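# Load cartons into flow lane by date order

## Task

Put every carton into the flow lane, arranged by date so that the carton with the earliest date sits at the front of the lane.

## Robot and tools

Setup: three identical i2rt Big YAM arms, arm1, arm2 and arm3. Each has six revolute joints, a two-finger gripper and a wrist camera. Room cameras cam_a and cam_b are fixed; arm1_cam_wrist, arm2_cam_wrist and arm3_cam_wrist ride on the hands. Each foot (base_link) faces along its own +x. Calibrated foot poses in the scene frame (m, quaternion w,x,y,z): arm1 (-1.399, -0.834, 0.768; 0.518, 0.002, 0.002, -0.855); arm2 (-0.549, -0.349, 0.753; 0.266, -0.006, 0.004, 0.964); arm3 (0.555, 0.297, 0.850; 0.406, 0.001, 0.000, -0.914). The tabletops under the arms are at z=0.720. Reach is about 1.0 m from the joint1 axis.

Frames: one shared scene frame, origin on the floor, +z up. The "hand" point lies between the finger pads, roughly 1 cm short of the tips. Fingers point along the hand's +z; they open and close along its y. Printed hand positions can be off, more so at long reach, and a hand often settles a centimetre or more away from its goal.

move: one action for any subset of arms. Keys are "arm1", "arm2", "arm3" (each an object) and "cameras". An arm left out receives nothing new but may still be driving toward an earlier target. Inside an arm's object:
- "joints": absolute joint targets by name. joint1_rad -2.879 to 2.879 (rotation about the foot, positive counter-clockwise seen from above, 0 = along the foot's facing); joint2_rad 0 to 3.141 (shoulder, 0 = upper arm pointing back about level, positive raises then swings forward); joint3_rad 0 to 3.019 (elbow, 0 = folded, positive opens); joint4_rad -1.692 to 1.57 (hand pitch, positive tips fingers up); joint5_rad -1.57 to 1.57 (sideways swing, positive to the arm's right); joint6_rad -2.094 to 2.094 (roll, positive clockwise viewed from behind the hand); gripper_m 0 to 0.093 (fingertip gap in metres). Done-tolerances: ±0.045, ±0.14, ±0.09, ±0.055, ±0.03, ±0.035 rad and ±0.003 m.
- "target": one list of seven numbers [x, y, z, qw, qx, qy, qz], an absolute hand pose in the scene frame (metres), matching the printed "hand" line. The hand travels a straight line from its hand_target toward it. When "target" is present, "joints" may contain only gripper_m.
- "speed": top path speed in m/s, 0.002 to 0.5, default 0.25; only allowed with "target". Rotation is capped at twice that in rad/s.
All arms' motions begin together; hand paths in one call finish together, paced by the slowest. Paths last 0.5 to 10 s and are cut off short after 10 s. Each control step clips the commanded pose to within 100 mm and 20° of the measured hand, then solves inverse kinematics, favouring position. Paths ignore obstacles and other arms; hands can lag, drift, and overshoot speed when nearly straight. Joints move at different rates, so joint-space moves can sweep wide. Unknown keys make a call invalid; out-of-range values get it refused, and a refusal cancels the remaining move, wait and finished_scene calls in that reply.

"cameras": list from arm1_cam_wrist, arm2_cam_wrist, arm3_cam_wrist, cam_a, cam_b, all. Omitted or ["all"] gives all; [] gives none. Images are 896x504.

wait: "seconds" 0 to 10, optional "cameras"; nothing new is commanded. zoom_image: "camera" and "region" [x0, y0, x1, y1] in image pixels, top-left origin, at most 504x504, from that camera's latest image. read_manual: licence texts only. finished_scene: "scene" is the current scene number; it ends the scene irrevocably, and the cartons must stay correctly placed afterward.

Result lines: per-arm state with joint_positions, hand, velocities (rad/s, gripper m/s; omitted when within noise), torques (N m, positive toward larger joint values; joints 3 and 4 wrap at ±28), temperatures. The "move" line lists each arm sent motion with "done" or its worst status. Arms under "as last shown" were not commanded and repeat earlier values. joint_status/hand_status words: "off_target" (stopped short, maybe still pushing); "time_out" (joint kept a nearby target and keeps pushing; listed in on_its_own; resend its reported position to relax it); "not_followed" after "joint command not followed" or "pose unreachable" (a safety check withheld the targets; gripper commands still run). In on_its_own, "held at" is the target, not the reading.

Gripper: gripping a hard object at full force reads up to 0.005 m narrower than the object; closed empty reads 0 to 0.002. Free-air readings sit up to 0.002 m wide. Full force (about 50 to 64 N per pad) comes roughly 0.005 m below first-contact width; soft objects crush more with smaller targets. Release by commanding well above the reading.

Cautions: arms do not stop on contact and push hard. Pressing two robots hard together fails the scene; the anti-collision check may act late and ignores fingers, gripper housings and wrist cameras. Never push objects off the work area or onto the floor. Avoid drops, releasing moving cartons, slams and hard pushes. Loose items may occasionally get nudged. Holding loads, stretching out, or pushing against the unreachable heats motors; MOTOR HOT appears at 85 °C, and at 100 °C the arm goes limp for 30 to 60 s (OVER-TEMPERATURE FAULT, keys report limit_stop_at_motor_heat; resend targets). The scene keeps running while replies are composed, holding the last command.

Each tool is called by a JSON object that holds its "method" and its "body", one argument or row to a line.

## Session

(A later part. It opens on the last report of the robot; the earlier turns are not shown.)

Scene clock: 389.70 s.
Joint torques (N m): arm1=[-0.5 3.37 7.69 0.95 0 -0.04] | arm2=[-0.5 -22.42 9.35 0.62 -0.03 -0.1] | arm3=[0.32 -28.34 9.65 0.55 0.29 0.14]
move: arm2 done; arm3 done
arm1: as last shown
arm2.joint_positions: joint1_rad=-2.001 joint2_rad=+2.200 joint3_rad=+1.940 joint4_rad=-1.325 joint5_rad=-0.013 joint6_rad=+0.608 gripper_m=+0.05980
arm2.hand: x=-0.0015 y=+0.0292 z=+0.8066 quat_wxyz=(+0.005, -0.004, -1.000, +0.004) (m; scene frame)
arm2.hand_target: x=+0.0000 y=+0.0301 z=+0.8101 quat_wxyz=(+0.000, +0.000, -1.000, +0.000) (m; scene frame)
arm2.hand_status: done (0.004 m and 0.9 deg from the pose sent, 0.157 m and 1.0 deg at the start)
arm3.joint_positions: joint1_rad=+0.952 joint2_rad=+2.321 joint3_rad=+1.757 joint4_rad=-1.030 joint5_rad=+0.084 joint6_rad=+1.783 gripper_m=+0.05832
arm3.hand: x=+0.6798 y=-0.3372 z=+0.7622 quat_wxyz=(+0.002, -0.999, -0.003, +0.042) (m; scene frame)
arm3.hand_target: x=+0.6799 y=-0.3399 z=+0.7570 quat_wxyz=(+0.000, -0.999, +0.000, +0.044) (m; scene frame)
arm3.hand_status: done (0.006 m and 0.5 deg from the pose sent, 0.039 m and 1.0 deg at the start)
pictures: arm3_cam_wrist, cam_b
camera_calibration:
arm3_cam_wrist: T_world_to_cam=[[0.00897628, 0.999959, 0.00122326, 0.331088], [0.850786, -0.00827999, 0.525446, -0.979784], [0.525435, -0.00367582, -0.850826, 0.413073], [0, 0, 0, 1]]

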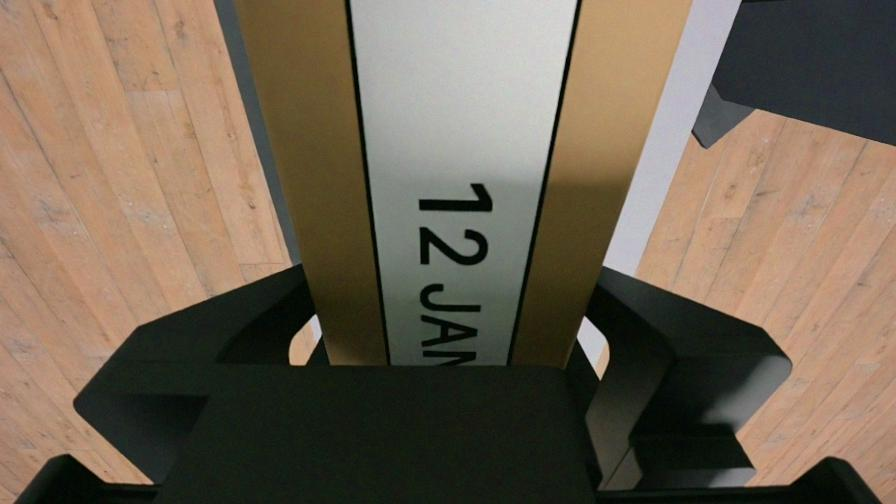

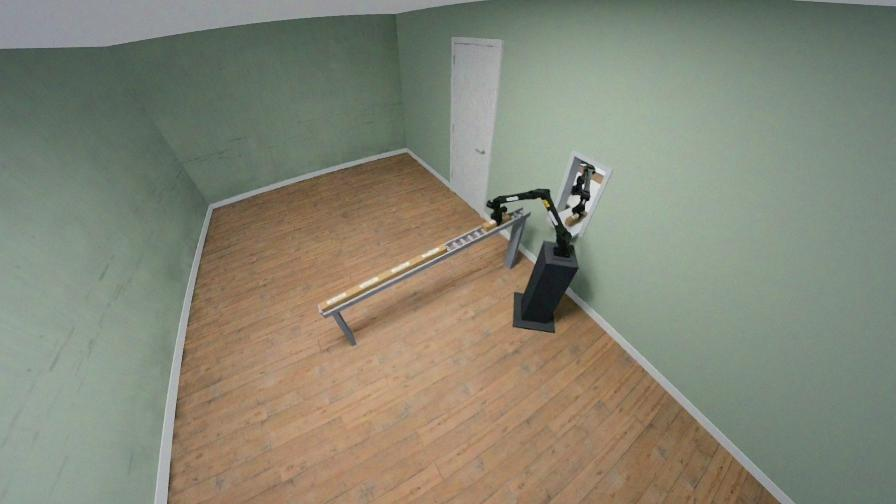

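{"method": "move", "body": {
  "arm2": {"target":[0.0,0.03,0.768,0,0,1,0],"speed":0.04},
  "arm3": {"target":[0.68,-0.333,0.75,0,0.999,0,-0.0436],"speed":0.04},
  "cameras": ["arm3_cam_wrist"]
}}

{"method": "move", "body": {
  "arm2": {"joints":{"gripper_m":0.09}},
  "arm3": {"joints":{"gripper_m":0.077}},
  "cameras": ["arm3_cam_wrist"]
}}

{"method": "move", "body": {
  "arm2": {"target":[-0.01,0.03,0.97,0,0,1,0],"speed":0.15},
  "arm3": {"target":[0.68,-0.335,0.95,0,0.999,0,-0.0436],"speed":0.12},
  "cameras": ["cam_b","arm3_cam_wrist"]
}}

{"method": "zoom_image", "body": {
  "camera": "cam_b",
  "region": [310, 170, 550, 330]
}}

Scene clock: 396.10 s.
Joint torques (N m): arm1=[-0.56 3.49 7.72 0.96 0 -0.04] | arm2=[-0.38 -21.13 8.53 0.72 -0.03 -0.08] | arm3=[0.5 -28.45 8.21 0.66 0.28 0.16]
move: arm2 off_target; arm3 done
arm1: as last shown
arm2.joint_positions: joint1_rad=-2.001 joint2_rad=+2.220 joint3_rad=+1.898 joint4_rad=-1.238 joint5_rad=-0.013 joint6_rad=+0.608 gripper_m=+0.05980
arm2.hand: x=+0.0027 y=+0.0315 z=+0.7787 quat_wxyz=(-0.006, -0.004, -1.000, -0.003) (m; scene frame)
arm2.hand_target: x=-0.0001 y=+0.0300 z=+0.7681 quat_wxyz=(+0.000, +0.000, -1.000, +0.000) (m; scene frame)
arm2.hand_status: off_target (0.011 m and 0.8 deg from the pose sent, 0.039 m and 0.9 deg at the start)
arm3.joint_positions: joint1_rad=+0.952 joint2_rad=+2.317 joint3_rad=+1.741 joint4_rad=-1.007 joint5_rad=+0.084 joint6_rad=+1.784 gripper_m=+0.05832
arm3.hand: x=+0.6796 y=-0.3365 z=+0.7591 quat_wxyz=(-0.003, -0.999, -0.003, +0.041) (m; scene frame)
arm3.hand_target: x=+0.6799 y=-0.3328 z=+0.7500 quat_wxyz=(+0.000, -0.999, +0.000, +0.044) (m; scene frame)
arm3.hand_status: done (0.010 m and 0.5 deg from the pose sent, 0.013 m and 0.5 deg at the start)
pictures: arm3_cam_wrist
camera_calibration:
arm3_cam_wrist: T_world_to_cam=[[0.0101478, 0.999905, -0.00927938, 0.337499], [0.849566, -0.00372701, 0.52747, -0.977218], [0.527385, -0.0132361, -0.849523, 0.405041], [0, 0, 0, 1]]

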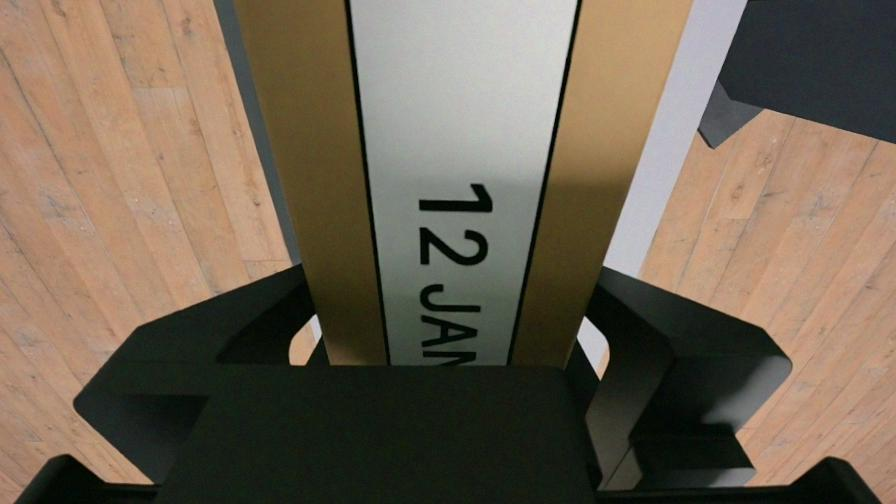

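Scene clock: 396.73 s.
Joint torques (N m): arm1=[-0.56 3.43 7.71 0.94 0 -0.04] | arm2=[-0.38 -22.12 8.61 0.69 -0.01 -0.08] | arm3=[0.21 -28.1 9.4 0.73 0.3 0.11]
move: arm2 done; arm3 done
arm1.joint_positions: joint1_rad=+1.016 joint2_rad=+0.496 joint3_rad=+1.297 joint4_rad=-1.667 joint5_rad=+0.006 joint6_rad=+0.016 gripper_m=+0.08995
arm1.hand: x=-1.3262 y=-0.9630 z=+1.2244 quat_wxyz=(-0.300, -0.473, -0.811, +0.168) (m; scene frame)
arm2.joint_positions: joint1_rad=-2.001 joint2_rad=+2.220 joint3_rad=+1.898 joint4_rad=-1.238 joint5_rad=-0.014 joint6_rad=+0.608 gripper_m=+0.08986
arm2.joint_status: all done
arm2.hand: x=+0.0026 y=+0.0316 z=+0.7787 quat_wxyz=(-0.005, -0.004, -1.000, -0.003) (m; scene frame)
arm3.joint_positions: joint1_rad=+0.954 joint2_rad=+2.315 joint3_rad=+1.727 joint4_rad=-1.007 joint5_rad=+0.084 joint6_rad=+1.788 gripper_m=+0.07435
arm3.joint_status: all done
arm3.hand: x=+0.6796 y=-0.3304 z=+0.7564 quat_wxyz=(+0.003, -0.999, -0.002, +0.042) (m; scene frame)
pictures: arm3_cam_wrist
camera_calibration:
arm3_cam_wrist: T_world_to_cam=[[0.0123959, 0.99992, 0.00233929, 0.321036], [0.850745, -0.0117759, 0.525447, -0.977634], [0.525433, -0.00452326, -0.850823, 0.407966], [0, 0, 0, 1]]

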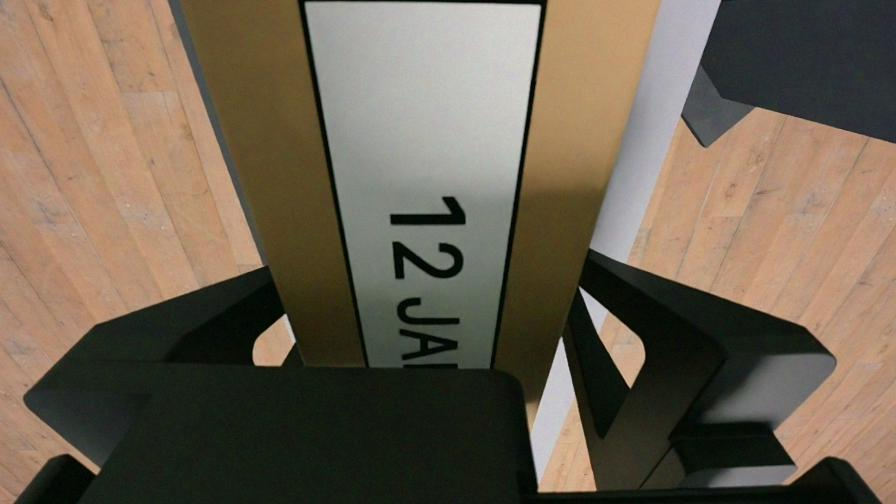

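Scene clock: 399.23 s.
Joint torques (N m): arm1=[-0.56 3.37 7.71 0.94 0 -0.04] | arm2=[-0.09 -20.07 14.75 -0.14 -0.01 -0.04] | arm3=[0.44 -28.22 14.39 -0.17 0.19 0.07]
move: arm2 off_target; arm3 off_target
arm1: as last shown
arm2.joint_positions: joint1_rad=-2.001 joint2_rad=+2.111 joint3_rad=+2.179 joint4_rad=-1.680 joint5_rad=-0.014 joint6_rad=+0.608 gripper_m=+0.08994
arm2.hand: x=-0.0190 y=+0.0199 z=+0.9545 quat_wxyz=(+0.016, -0.004, -1.000, +0.012) (m; scene frame)
arm2.hand_target: x=-0.0110 y=+0.0294 z=+0.9699 quat_wxyz=(+0.000, +0.000, -1.000, +0.000) (m; scene frame)
arm2.hand_status: off_target (0.021 m and 2.3 deg from the pose sent, 0.192 m and 0.8 deg at the start)
arm3.joint_positions: joint1_rad=+0.954 joint2_rad=+2.108 joint3_rad=+1.867 joint4_rad=-1.380 joint5_rad=+0.086 joint6_rad=+1.792 gripper_m=+0.07693
arm3.hand: x=+0.6771 y=-0.3230 z=+0.9352 quat_wxyz=(+0.015, -0.999, +0.000, +0.047) (m; scene frame)
arm3.hand_target: x=+0.6800 y=-0.3343 z=+0.9501 quat_wxyz=(+0.000, -0.999, +0.000, +0.044) (m; scene frame)
arm3.hand_status: off_target (0.019 m and 1.8 deg from the pose sent, 0.194 m and 0.4 deg at the start; pose on its path clipped on 2 of 75 steps)
pictures: arm3_cam_wrist, cam_b
camera_calibration:
arm3_cam_wrist: T_world_to_cam=[[0.0165432, 0.9995, 0.0269487, 0.287357], [0.855052, -0.0281128, 0.51778, -1.07045], [0.518279, 0.0144768, -0.855089, 0.576459], [0, 0, 0, 1]]

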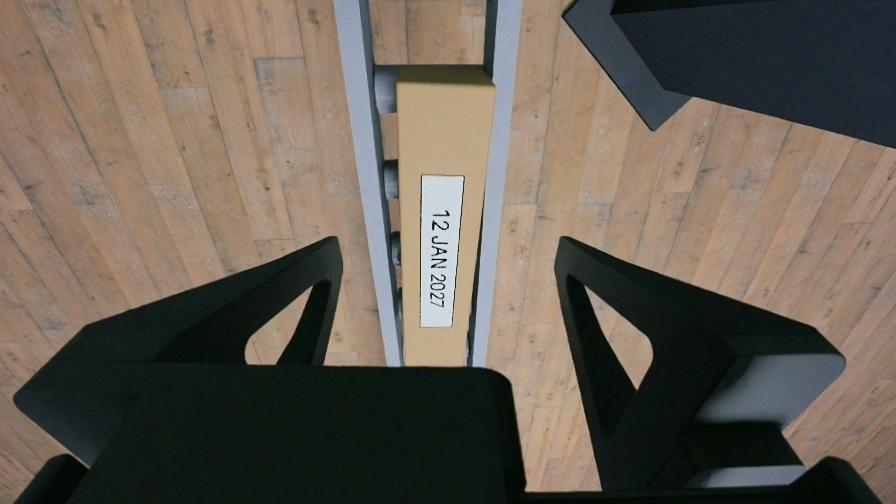

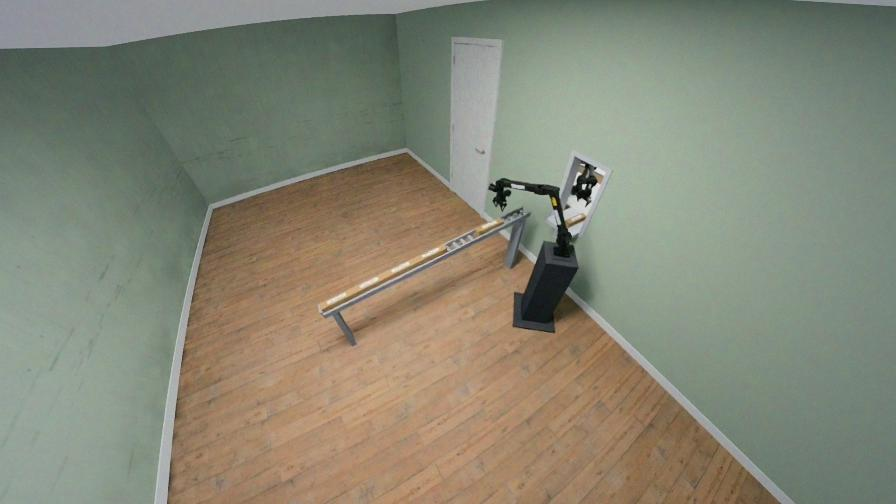

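Scaled by 2.100 from the camera's 896x504 image, which has a finer 1280x720 frame.

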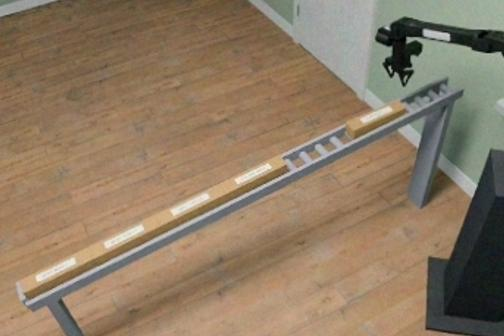

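{"method": "move", "body": {
  "arm2": {"target":[-0.29,-0.02,1.05,0,0,1,0]},
  "arm3": {"target":[0.4,0.0,1.08,0,1,0,0]},
  "cameras": []
}}

{"method": "move", "body": {
  "arm3": {"joints":{"gripper_m":0.093},"target":[0.1,0.04,1.0,0,1,0,0]},
  "cameras": []
}}

{"method": "move", "body": {
  "arm3": {"target":[-0.01,0.038,0.9,0,1,0,0]},
  "cameras": ["arm3_cam_wrist","cam_b"]
}}

{"method": "zoom_image", "body": {
  "camera": "cam_b",
  "region": [310, 170, 550, 330]
}}

{"method": "move", "body": {
  "arm3": {"target":[-0.02,0.036,0.762,0,1,0,0],"speed":0.12},
  "cameras": ["arm3_cam_wrist"]
}}

Scene clock: 405.80 s.
Joint torques (N m): arm1=[-0.56 3.43 7.72 0.96 0 -0.04] | arm2=[0.26 -10.46 8.47 -0.03 0.04 0.1] | arm3=[-0.67 -11.16 10.92 0.1 0.02 -0.03]
move: arm2 off_target; arm3 done
arm1: as last shown
arm2.joint_positions: joint1_rad=-1.720 joint2_rad=+1.428 joint3_rad=+1.526 joint4_rad=-1.636 joint5_rad=-0.014 joint6_rad=+0.878 gripper_m=+0.08994
arm2.hand: x=-0.2841 y=-0.0175 z=+1.0587 quat_wxyz=(-0.010, +0.003, -1.000, -0.011) (m; scene frame)
arm2.hand_target: x=-0.2899 y=-0.0200 z=+1.0502 quat_wxyz=(+0.000, +0.000, -1.000, +0.000) (m; scene frame)
arm2.hand_status: off_target (0.011 m and 1.7 deg from the pose sent, 0.290 m and 2.3 deg at the start)
arm3.joint_positions: joint1_rad=+0.270 joint2_rad=+1.214 joint3_rad=+1.130 joint4_rad=-1.473 joint5_rad=+0.005 joint6_rad=+1.104 gripper_m=+0.07693
arm3.hand: x=+0.4019 y=-0.0036 z=+1.0810 quat_wxyz=(-0.005, -1.000, -0.001, +0.004) (m; scene frame)
arm3.hand_target: x=+0.4000 y=+0.0000 z=+1.0799 quat_wxyz=(+0.000, -1.000, +0.000, +0.000) (m; scene frame)
arm3.hand_status: done (0.004 m and 0.7 deg from the pose sent, 0.449 m and 5.6 deg at the start)
pictures: none

Scene clock: 408.00 s.
Joint torques (N m): arm1=[-0.56 3.49 7.72 0.95 0 -0.04] | arm2=[0.21 -10.46 8.5 -0.02 0.04 0.09] | arm3=[0.09 -19.31 14.45 0.16 -0.02 -0.01]
move: arm3 off_target
arm1, arm2: as last shown
arm2.hand: x=-0.2841 y=-0.0175 z=+1.0587 quat_wxyz=(-0.010, +0.002, -1.000, -0.011) (m; scene frame)
arm3.joint_positions: joint1_rad=-0.317 joint2_rad=+1.714 joint3_rad=+1.440 joint4_rad=-1.310 joint5_rad=+0.004 joint6_rad=+0.526 gripper_m=+0.09291
arm3.joint_status: all done
arm3.hand: x=+0.1131 y=+0.0466 z=+0.9954 quat_wxyz=(+0.005, -1.000, +0.003, -0.006) (m; scene frame)
arm3.hand_target: x=+0.1005 y=+0.0403 z=+1.0000 quat_wxyz=(+0.000, -1.000, +0.000, +0.000) (m; scene frame)
arm3.hand_status: off_target (0.015 m and 1.0 deg from the pose sent, 0.316 m and 0.7 deg at the start)
pictures: none

Scene clock: 409.53 s.
Joint torques (N m): arm1=[-0.56 3.43 7.72 0.96 0 -0.04] | arm2=[0.26 -10.46 8.5 -0.03 0.04 0.1] | arm3=[-0.15 -25 13.79 0.18 -0.02 -0.02]
move: arm3 off_target
arm1, arm2: as last shown
arm2.joint_positions: joint1_rad=-1.720 joint2_rad=+1.428 joint3_rad=+1.526 joint4_rad=-1.636 joint5_rad=-0.014 joint6_rad=+0.878 gripper_m=+0.08995
arm3.joint_positions: joint1_rad=-0.400 joint2_rad=+2.047 joint3_rad=+1.671 joint4_rad=-1.208 joint5_rad=+0.003 joint6_rad=+0.441 gripper_m=+0.09291
arm3.hand: x=+0.0030 y=+0.0417 z=+0.8990 quat_wxyz=(+0.004, -1.000, +0.002, -0.006) (m; scene frame)
arm3.hand_target: x=-0.0096 y=+0.0383 z=+0.8999 quat_wxyz=(+0.000, -1.000, +0.000, +0.000) (m; scene frame)
arm3.hand_status: off_target (0.014 m and 0.9 deg from the pose sent, 0.156 m and 1.0 deg at the start)
pictures: arm3_cam_wrist, cam_b
camera_calibration:
arm3_cam_wrist: T_world_to_cam=[[0.0202558, 0.999773, 0.00653643, -0.0467671], [0.79558, -0.0200775, 0.605516, -0.544087], [0.60551, -0.00706493, -0.795806, 0.836877], [0, 0, 0, 1]]

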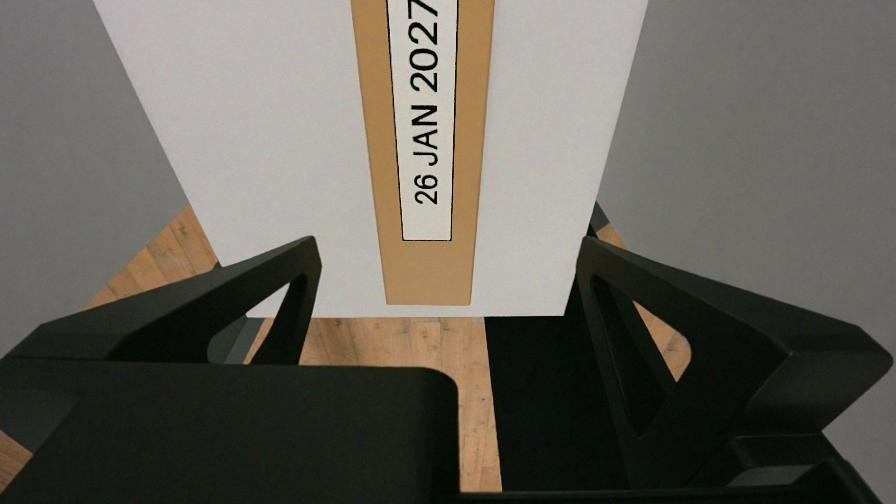

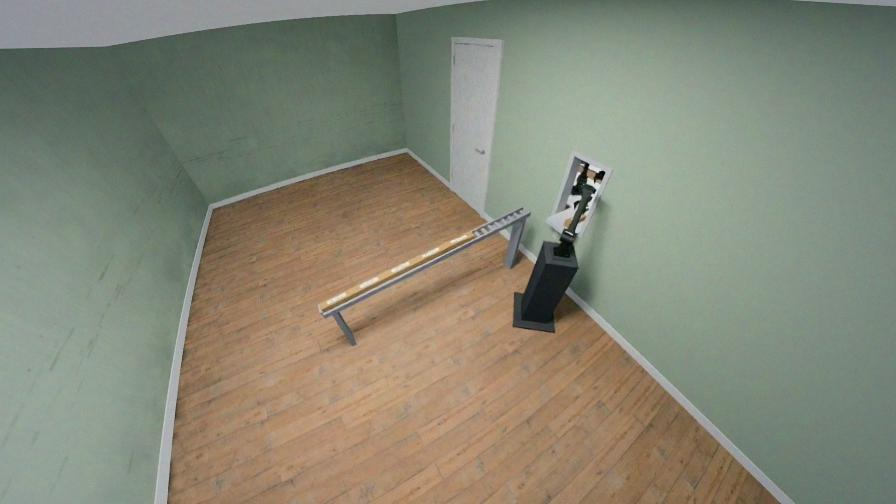

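Scaled by 2.100 from the camera's 896x504 image, which has a finer 1280x720 frame.

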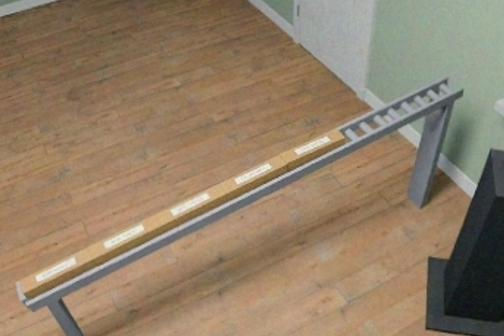

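Scene clock: 411.37 s.
Joint torques (N m): arm1=[-0.62 3.49 7.72 0.95 0 -0.04] | arm2=[0.26 -10.46 8.5 -0.02 0.04 0.09] | arm3=[-0.32 -26.11 9.8 0.77 -0.02 -0.04]
move: arm3 off_target
arm1, arm2: as last shown
arm3.joint_positions: joint1_rad=-0.400 joint2_rad=+2.239 joint3_rad=+1.653 joint4_rad=-0.971 joint5_rad=+0.003 joint6_rad=+0.437 gripper_m=+0.09291
arm3.hand: x=-0.0179 y=+0.0318 z=+0.7775 quat_wxyz=(-0.001, -1.000, +0.000, +0.006) (m; scene frame)
arm3.hand_target: x=-0.0195 y=+0.0363 z=+0.7621 quat_wxyz=(+0.000, -1.000, +0.000, +0.000) (m; scene frame)
arm3.hand_status: off_target (0.016 m and 0.7 deg from the pose sent, 0.139 m and 0.9 deg at the start)
pictures: arm3_cam_wrist
camera_calibration:
arm3_cam_wrist: T_world_to_cam=[[0.0164724, 0.999849, -0.00552743, -0.0263279], [0.809961, -0.0101023, 0.586397, -0.439285], [0.586253, -0.0141364, -0.810005, 0.763742], [0, 0, 0, 1]]

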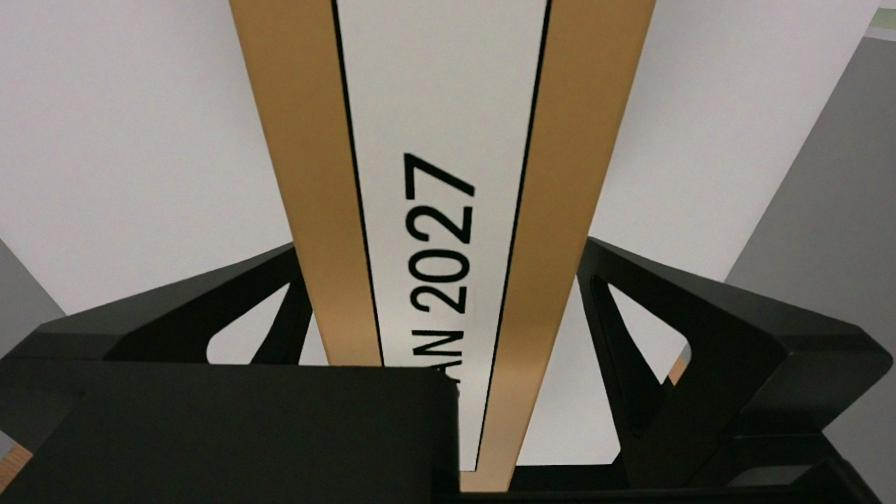

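{"method": "move", "body": {
  "arm3": {"joints":{"gripper_m":0.052}},
  "cameras": []
}}

{"method": "move", "body": {
  "arm3": {"target":[0.0,0.045,1.0,0,1,0,0],"speed":0.12},
  "cameras": []
}}

{"method": "move", "body": {
  "arm3": {"target":[0.36,0.06,1.12,0,1,0,0],"speed":0.15},
  "cameras": []
}}

{"method": "move", "body": {
  "arm3": {"target":[0.5,-0.15,1.1,0,1,0,0]},
  "cameras": []
}}

{"method": "move", "body": {
  "arm3": {"target":[0.68,-0.333,0.95,0,0.999,0,-0.0436],"speed":0.2},
  "cameras": []
}}

{"method": "move", "body": {
  "arm3": {"target":[0.68,-0.338,0.797,0,0.999,0,-0.0436],"speed":0.08},
  "cameras": []
}}

{"method": "move", "body": {
  "arm3": {"target":[0.68,-0.337,0.757,0,0.999,0,-0.0436],"speed":0.04},
  "cameras": ["cam_b","arm3_cam_wrist"]
}}

{"method": "zoom_image", "body": {
  "camera": "cam_b",
  "region": [470, 175, 550, 245]
}}

Scene clock: 417.07 s.
Joint torques (N m): arm1=[-0.62 3.43 7.72 0.95 0 -0.04] | arm2=[0.21 -10.4 8.5 -0.03 0.04 0.09] | arm3=[-0.21 -26.05 9.8 0.66 0.07 -0.02]
move: arm3 off_target
arm1, arm2: as last shown
arm3.joint_positions: joint1_rad=-0.400 joint2_rad=+2.239 joint3_rad=+1.653 joint4_rad=-0.970 joint5_rad=+0.000 joint6_rad=+0.436 gripper_m=+0.05834
arm3.joint_status: gripper_m off_target (ended at +0.05837, target +0.05200)
arm3.hand: x=-0.0180 y=+0.0312 z=+0.7775 quat_wxyz=(-0.003, -1.000, +0.000, +0.006) (m; scene frame)
pictures: none

Scene clock: 419.87 s.
Joint torques (N m): arm1=[-0.56 3.43 7.72 0.96 0 -0.03] | arm2=[0.26 -10.4 8.46 -0.02 0.03 0.09] | arm3=[-0.32 -28.34 16.18 -0.18 0.07 0.01]
move: arm3 off_target
arm1, arm2: as last shown
arm3.joint_positions: joint1_rad=-0.400 joint2_rad=+1.985 joint3_rad=+1.748 joint4_rad=-1.405 joint5_rad=+0.001 joint6_rad=+0.435 gripper_m=+0.05834
arm3.hand: x=+0.0192 y=+0.0488 z=+0.9639 quat_wxyz=(+0.016, -0.999, +0.000, -0.033) (m; scene frame)
arm3.hand_target: x=+0.0018 y=+0.0459 z=+1.0001 quat_wxyz=(+0.000, -1.000, +0.000, +0.000) (m; scene frame)
arm3.hand_status: off_target (0.041 m and 4.2 deg from the pose sent, 0.223 m and 0.8 deg at the start)
pictures: none

Scene clock: 423.33 s.
Joint torques (N m): arm1=[-0.56 3.49 7.71 0.95 0 -0.04] | arm2=[0.21 -10.4 8.5 -0.03 0.04 0.09] | arm3=[1.03 -11.46 12.22 -0.09 0.17 0.16]
move: arm3 done
arm1.joint_positions: joint1_rad=+1.016 joint2_rad=+0.496 joint3_rad=+1.297 joint4_rad=-1.667 joint5_rad=+0.006 joint6_rad=+0.016 gripper_m=+0.08995
arm1.hand: x=-1.3262 y=-0.9630 z=+1.2244 quat_wxyz=(-0.300, -0.473, -0.811, +0.168) (m; scene frame)
arm2: as last shown
arm3.joint_positions: joint1_rad=+0.040 joint2_rad=+1.153 joint3_rad=+1.159 joint4_rad=-1.594 joint5_rad=-0.001 joint6_rad=+0.878 gripper_m=+0.05834
arm3.hand: x=+0.3568 y=+0.0609 z=+1.1104 quat_wxyz=(+0.006, -1.000, +0.001, -0.007) (m; scene frame)
arm3.hand_target: x=+0.3600 y=+0.0601 z=+1.1198 quat_wxyz=(+0.000, -1.000, +0.000, +0.000) (m; scene frame)
arm3.hand_status: done (0.010 m and 1.1 deg from the pose sent, 0.375 m and 4.2 deg at the start)
pictures: none

Scene clock: 425.33 s.
Joint torques (N m): arm1=[-0.56 3.49 7.72 0.95 0 -0.04] | arm2=[0.26 -10.4 8.49 -0.03 0.03 0.09] | arm3=[0.5 -17.55 16.68 -0.02 0.21 0.17]
move: arm3 off_target
arm1, arm2: as last shown
arm3.joint_positions: joint1_rad=+0.613 joint2_rad=+1.513 joint3_rad=+1.403 joint4_rad=-1.521 joint5_rad=-0.001 joint6_rad=+1.443 gripper_m=+0.05834
arm3.hand: x=+0.5015 y=-0.1321 z=+1.0749 quat_wxyz=(+0.030, -1.000, -0.003, -0.005) (m; scene frame)
arm3.hand_target: x=+0.5002 y=-0.1485 z=+1.1000 quat_wxyz=(+0.000, -1.000, +0.000, +0.000) (m; scene frame)
arm3.hand_status: off_target (0.031 m and 3.5 deg from the pose sent, 0.255 m and 1.1 deg at the start)
pictures: none

Scene clock: 427.83 s.
Joint torques (N m): arm1=[-0.56 3.37 7.73 0.96 0 -0.03] | arm2=[0.21 -10.4 8.49 -0.02 0.03 0.09] | arm3=[0.44 -28.4 16.09 -0.25 0.31 0.14]
move: arm3 off_target
arm1: as last shown
arm2.joint_positions: joint1_rad=-1.720 joint2_rad=+1.428 joint3_rad=+1.526 joint4_rad=-1.636 joint5_rad=-0.014 joint6_rad=+0.878 gripper_m=+0.08995
arm2.hand: x=-0.2841 y=-0.0175 z=+1.0587 quat_wxyz=(-0.010, +0.002, -1.000, -0.011) (m; scene frame)
arm3.joint_positions: joint1_rad=+0.953 joint2_rad=+2.102 joint3_rad=+1.833 joint4_rad=-1.372 joint5_rad=+0.084 joint6_rad=+1.783 gripper_m=+0.05834
arm3.hand: x=+0.6749 y=-0.3142 z=+0.9268 quat_wxyz=(+0.025, -0.999, -0.004, +0.047) (m; scene frame)
arm3.hand_target: x=+0.6796 y=-0.3316 z=+0.9503 quat_wxyz=(-0.001, -0.999, +0.000, +0.043) (m; scene frame)
arm3.hand_status: off_target (0.030 m and 3.0 deg from the pose sent, 0.296 m and 6.6 deg at the start)
pictures: none

Scene clock: 430.37 s.
Joint torques (N m): arm1=[-0.56 3.49 7.71 0.95 0 -0.05] | arm2=[0.26 -10.4 8.49 -0.03 0.03 0.09] | arm3=[-0.03 -29.22 10.32 0.5 0.29 0.14]
move: arm3 done
arm1, arm2: as last shown
arm3.joint_positions: joint1_rad=+0.953 joint2_rad=+2.271 joint3_rad=+1.755 joint4_rad=-1.094 joint5_rad=+0.084 joint6_rad=+1.783 gripper_m=+0.05834
arm3.hand: x=+0.6789 y=-0.3308 z=+0.7927 quat_wxyz=(+0.010, -0.999, -0.004, +0.044) (m; scene frame)
arm3.hand_target: x=+0.6799 y=-0.3379 z=+0.7971 quat_wxyz=(+0.000, -0.999, +0.000, +0.043) (m; scene frame)
arm3.hand_status: done (0.008 m and 1.3 deg from the pose sent, 0.132 m and 3.0 deg at the start)
pictures: none

Scene clock: 431.87 s.
Joint torques (N m): arm1=[-0.62 3.49 7.71 0.95 0 -0.04] | arm2=[0.26 -10.46 8.5 -0.02 0.03 0.1] | arm3=[0.32 -27.87 9.69 0.58 0.29 0.13]
move: arm3 done
arm1, arm2: as last shown
arm3.joint_positions: joint1_rad=+0.953 joint2_rad=+2.307 joint3_rad=+1.743 joint4_rad=-1.025 joint5_rad=+0.084 joint6_rad=+1.783 gripper_m=+0.05834
arm3.hand: x=+0.6799 y=-0.3353 z=+0.7662 quat_wxyz=(+0.000, -0.999, -0.003, +0.042) (m; scene frame)
arm3.hand_target: x=+0.6799 y=-0.3369 z=+0.7572 quat_wxyz=(+0.000, -0.999, +0.000, +0.044) (m; scene frame)
arm3.hand_status: done (0.009 m and 0.4 deg from the pose sent, 0.036 m and 1.3 deg at the start)
pictures: arm3_cam_wrist, cam_b
camera_calibration:
arm3_cam_wrist: T_world_to_cam=[[0.0089932, 0.999953, -0.00358871, 0.332799], [0.850027, -0.00575454, 0.526707, -0.981615], [0.526662, -0.00778729, -0.850039, 0.41365], [0, 0, 0, 1]]

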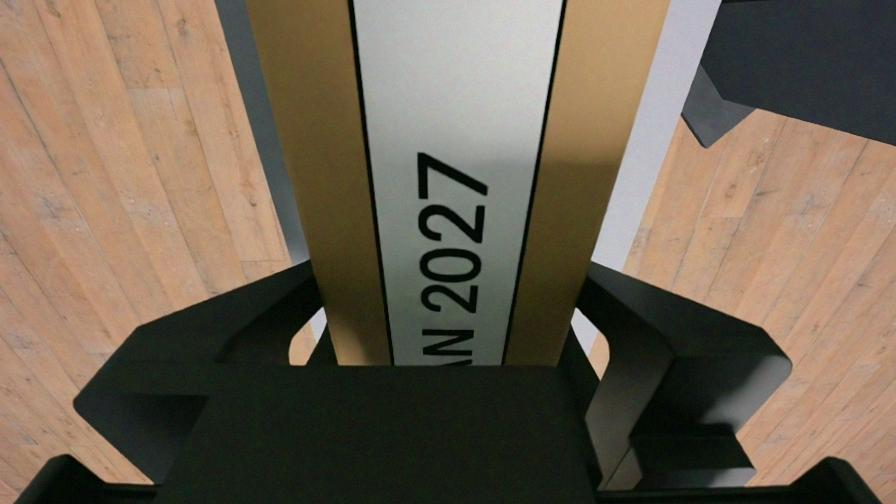

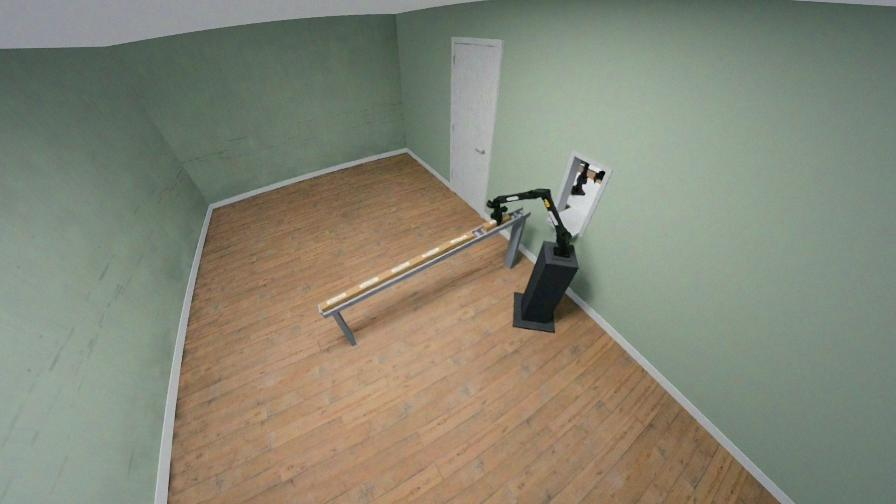

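Scaled by 6.300 from the camera's 896x504 image, which has a finer 1280x720 frame.

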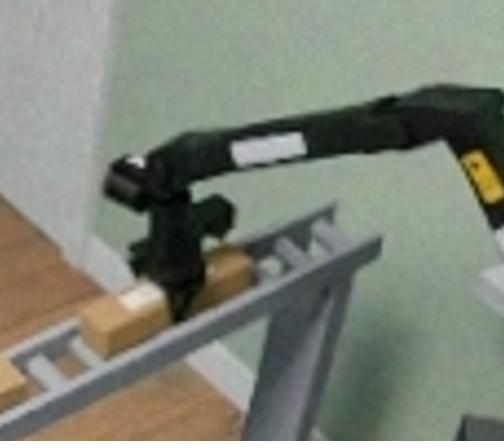

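{"method": "move", "body": {
  "arm3": {"joints":{"gripper_m":0.077}},
  "cameras": []
}}

{"method": "move", "body": {
  "arm3": {"target":[0.68,-0.335,0.95,0,0.999,0,-0.0436],"speed":0.12},
  "cameras": []
}}

{"method": "wait", "body": {
  "seconds": 3,
  "cameras": ["cam_b"]
}}

{"method": "zoom_image", "body": {
  "camera": "cam_b",
  "region": [310, 170, 550, 330]
}}

Scene clock: 434.40 s.
Joint torques (N m): arm1=[-0.56 3.49 7.71 0.96 0 -0.04] | arm2=[0.21 -10.46 8.49 -0.02 0.04 0.1] | arm3=[0.09 -27.81 10.13 0.85 0.3 0.11]
move: arm3 done
arm1, arm2: as last shown
arm3.joint_positions: joint1_rad=+0.954 joint2_rad=+2.307 joint3_rad=+1.737 joint4_rad=-1.031 joint5_rad=+0.084 joint6_rad=+1.785 gripper_m=+0.07626
arm3.joint_status: all done
arm3.hand: x=+0.6795 y=-0.3311 z=+0.7644 quat_wxyz=(+0.006, -0.999, -0.003, +0.043) (m; scene frame)
pictures: none

Scene clock: 436.80 s.
Joint torques (N m): arm1=[-0.62 3.43 7.72 0.95 0 -0.04] | arm2=[0.26 -10.4 8.47 -0.03 0.04 0.09] | arm3=[0.44 -27.4 14.16 -0.13 0.25 0.1]
move: arm3 off_target
arm1, arm2: as last shown
arm3.joint_positions: joint1_rad=+0.954 joint2_rad=+2.101 joint3_rad=+1.872 joint4_rad=-1.380 joint5_rad=+0.085 joint6_rad=+1.788 gripper_m=+0.07693
arm3.hand: x=+0.6774 y=-0.3250 z=+0.9414 quat_wxyz=(+0.010, -0.999, -0.002, +0.045) (m; scene frame)
arm3.hand_target: x=+0.6799 y=-0.3346 z=+0.9500 quat_wxyz=(+0.000, -0.999, +0.000, +0.044) (m; scene frame)
arm3.hand_status: off_target (0.013 m and 1.1 deg from the pose sent, 0.186 m and 0.8 deg at the start)
pictures: none

Scene clock: 439.80 s.
Joint torques (N m): arm1=[-0.56 3.43 7.71 0.96 0 -0.04] | arm2=[0.26 -10.4 8.49 -0.02 0.04 0.09] | arm3=[0.44 -27.4 14.08 -0.14 0.24 0.11]
arm1.joint_positions: joint1_rad=+1.016 joint2_rad=+0.496 joint3_rad=+1.297 joint4_rad=-1.667 joint5_rad=+0.006 joint6_rad=+0.016 gripper_m=+0.08995
arm1.hand: x=-1.3262 y=-0.9630 z=+1.2244 quat_wxyz=(-0.300, -0.473, -0.811, +0.168) (m; scene frame)
arm2.joint_positions: joint1_rad=-1.720 joint2_rad=+1.428 joint3_rad=+1.526 joint4_rad=-1.636 joint5_rad=-0.014 joint6_rad=+0.878 gripper_m=+0.08995
arm2.hand: x=-0.2841 y=-0.0175 z=+1.0587 quat_wxyz=(-0.010, +0.002, -1.000, -0.011) (m; scene frame)
arm3.joint_positions: joint1_rad=+0.954 joint2_rad=+2.101 joint3_rad=+1.872 joint4_rad=-1.380 joint5_rad=+0.085 joint6_rad=+1.788 gripper_m=+0.07693
arm3.hand: x=+0.6774 y=-0.3250 z=+0.9414 quat_wxyz=(+0.010, -0.999, -0.002, +0.045) (m; scene frame)
arm3.hand_target: x=+0.6799 y=-0.3346 z=+0.9500 quat_wxyz=(+0.000, -0.999, +0.000, +0.044) (m; scene frame)
arm3.hand_status: off_target (0.013 m and 1.1 deg from the pose sent, 0.186 m and 0.8 deg at the start)
wait: 3.00 s; at rest by 0.27 s
pictures: cam_b

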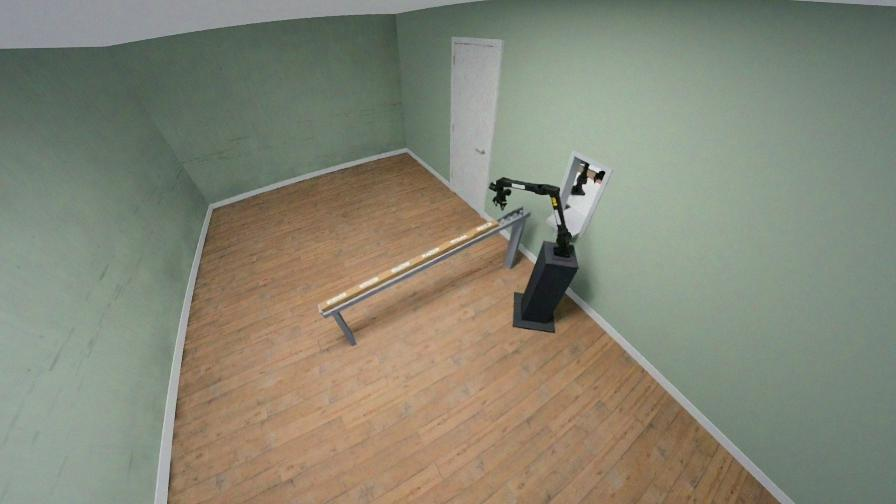

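Scaled by 2.100 from the camera's 896x504 image, which has a finer 1280x720 frame.

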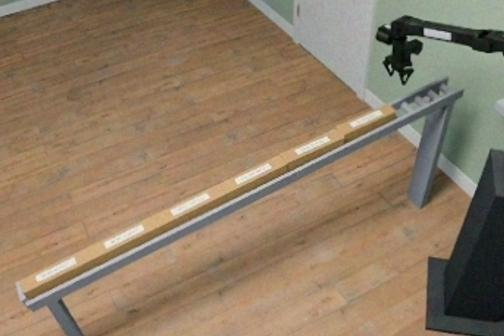

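All six are queued.

{"method": "finished_scene", "body": {
  "scene": 2
}}

The scene is finished: the task was done.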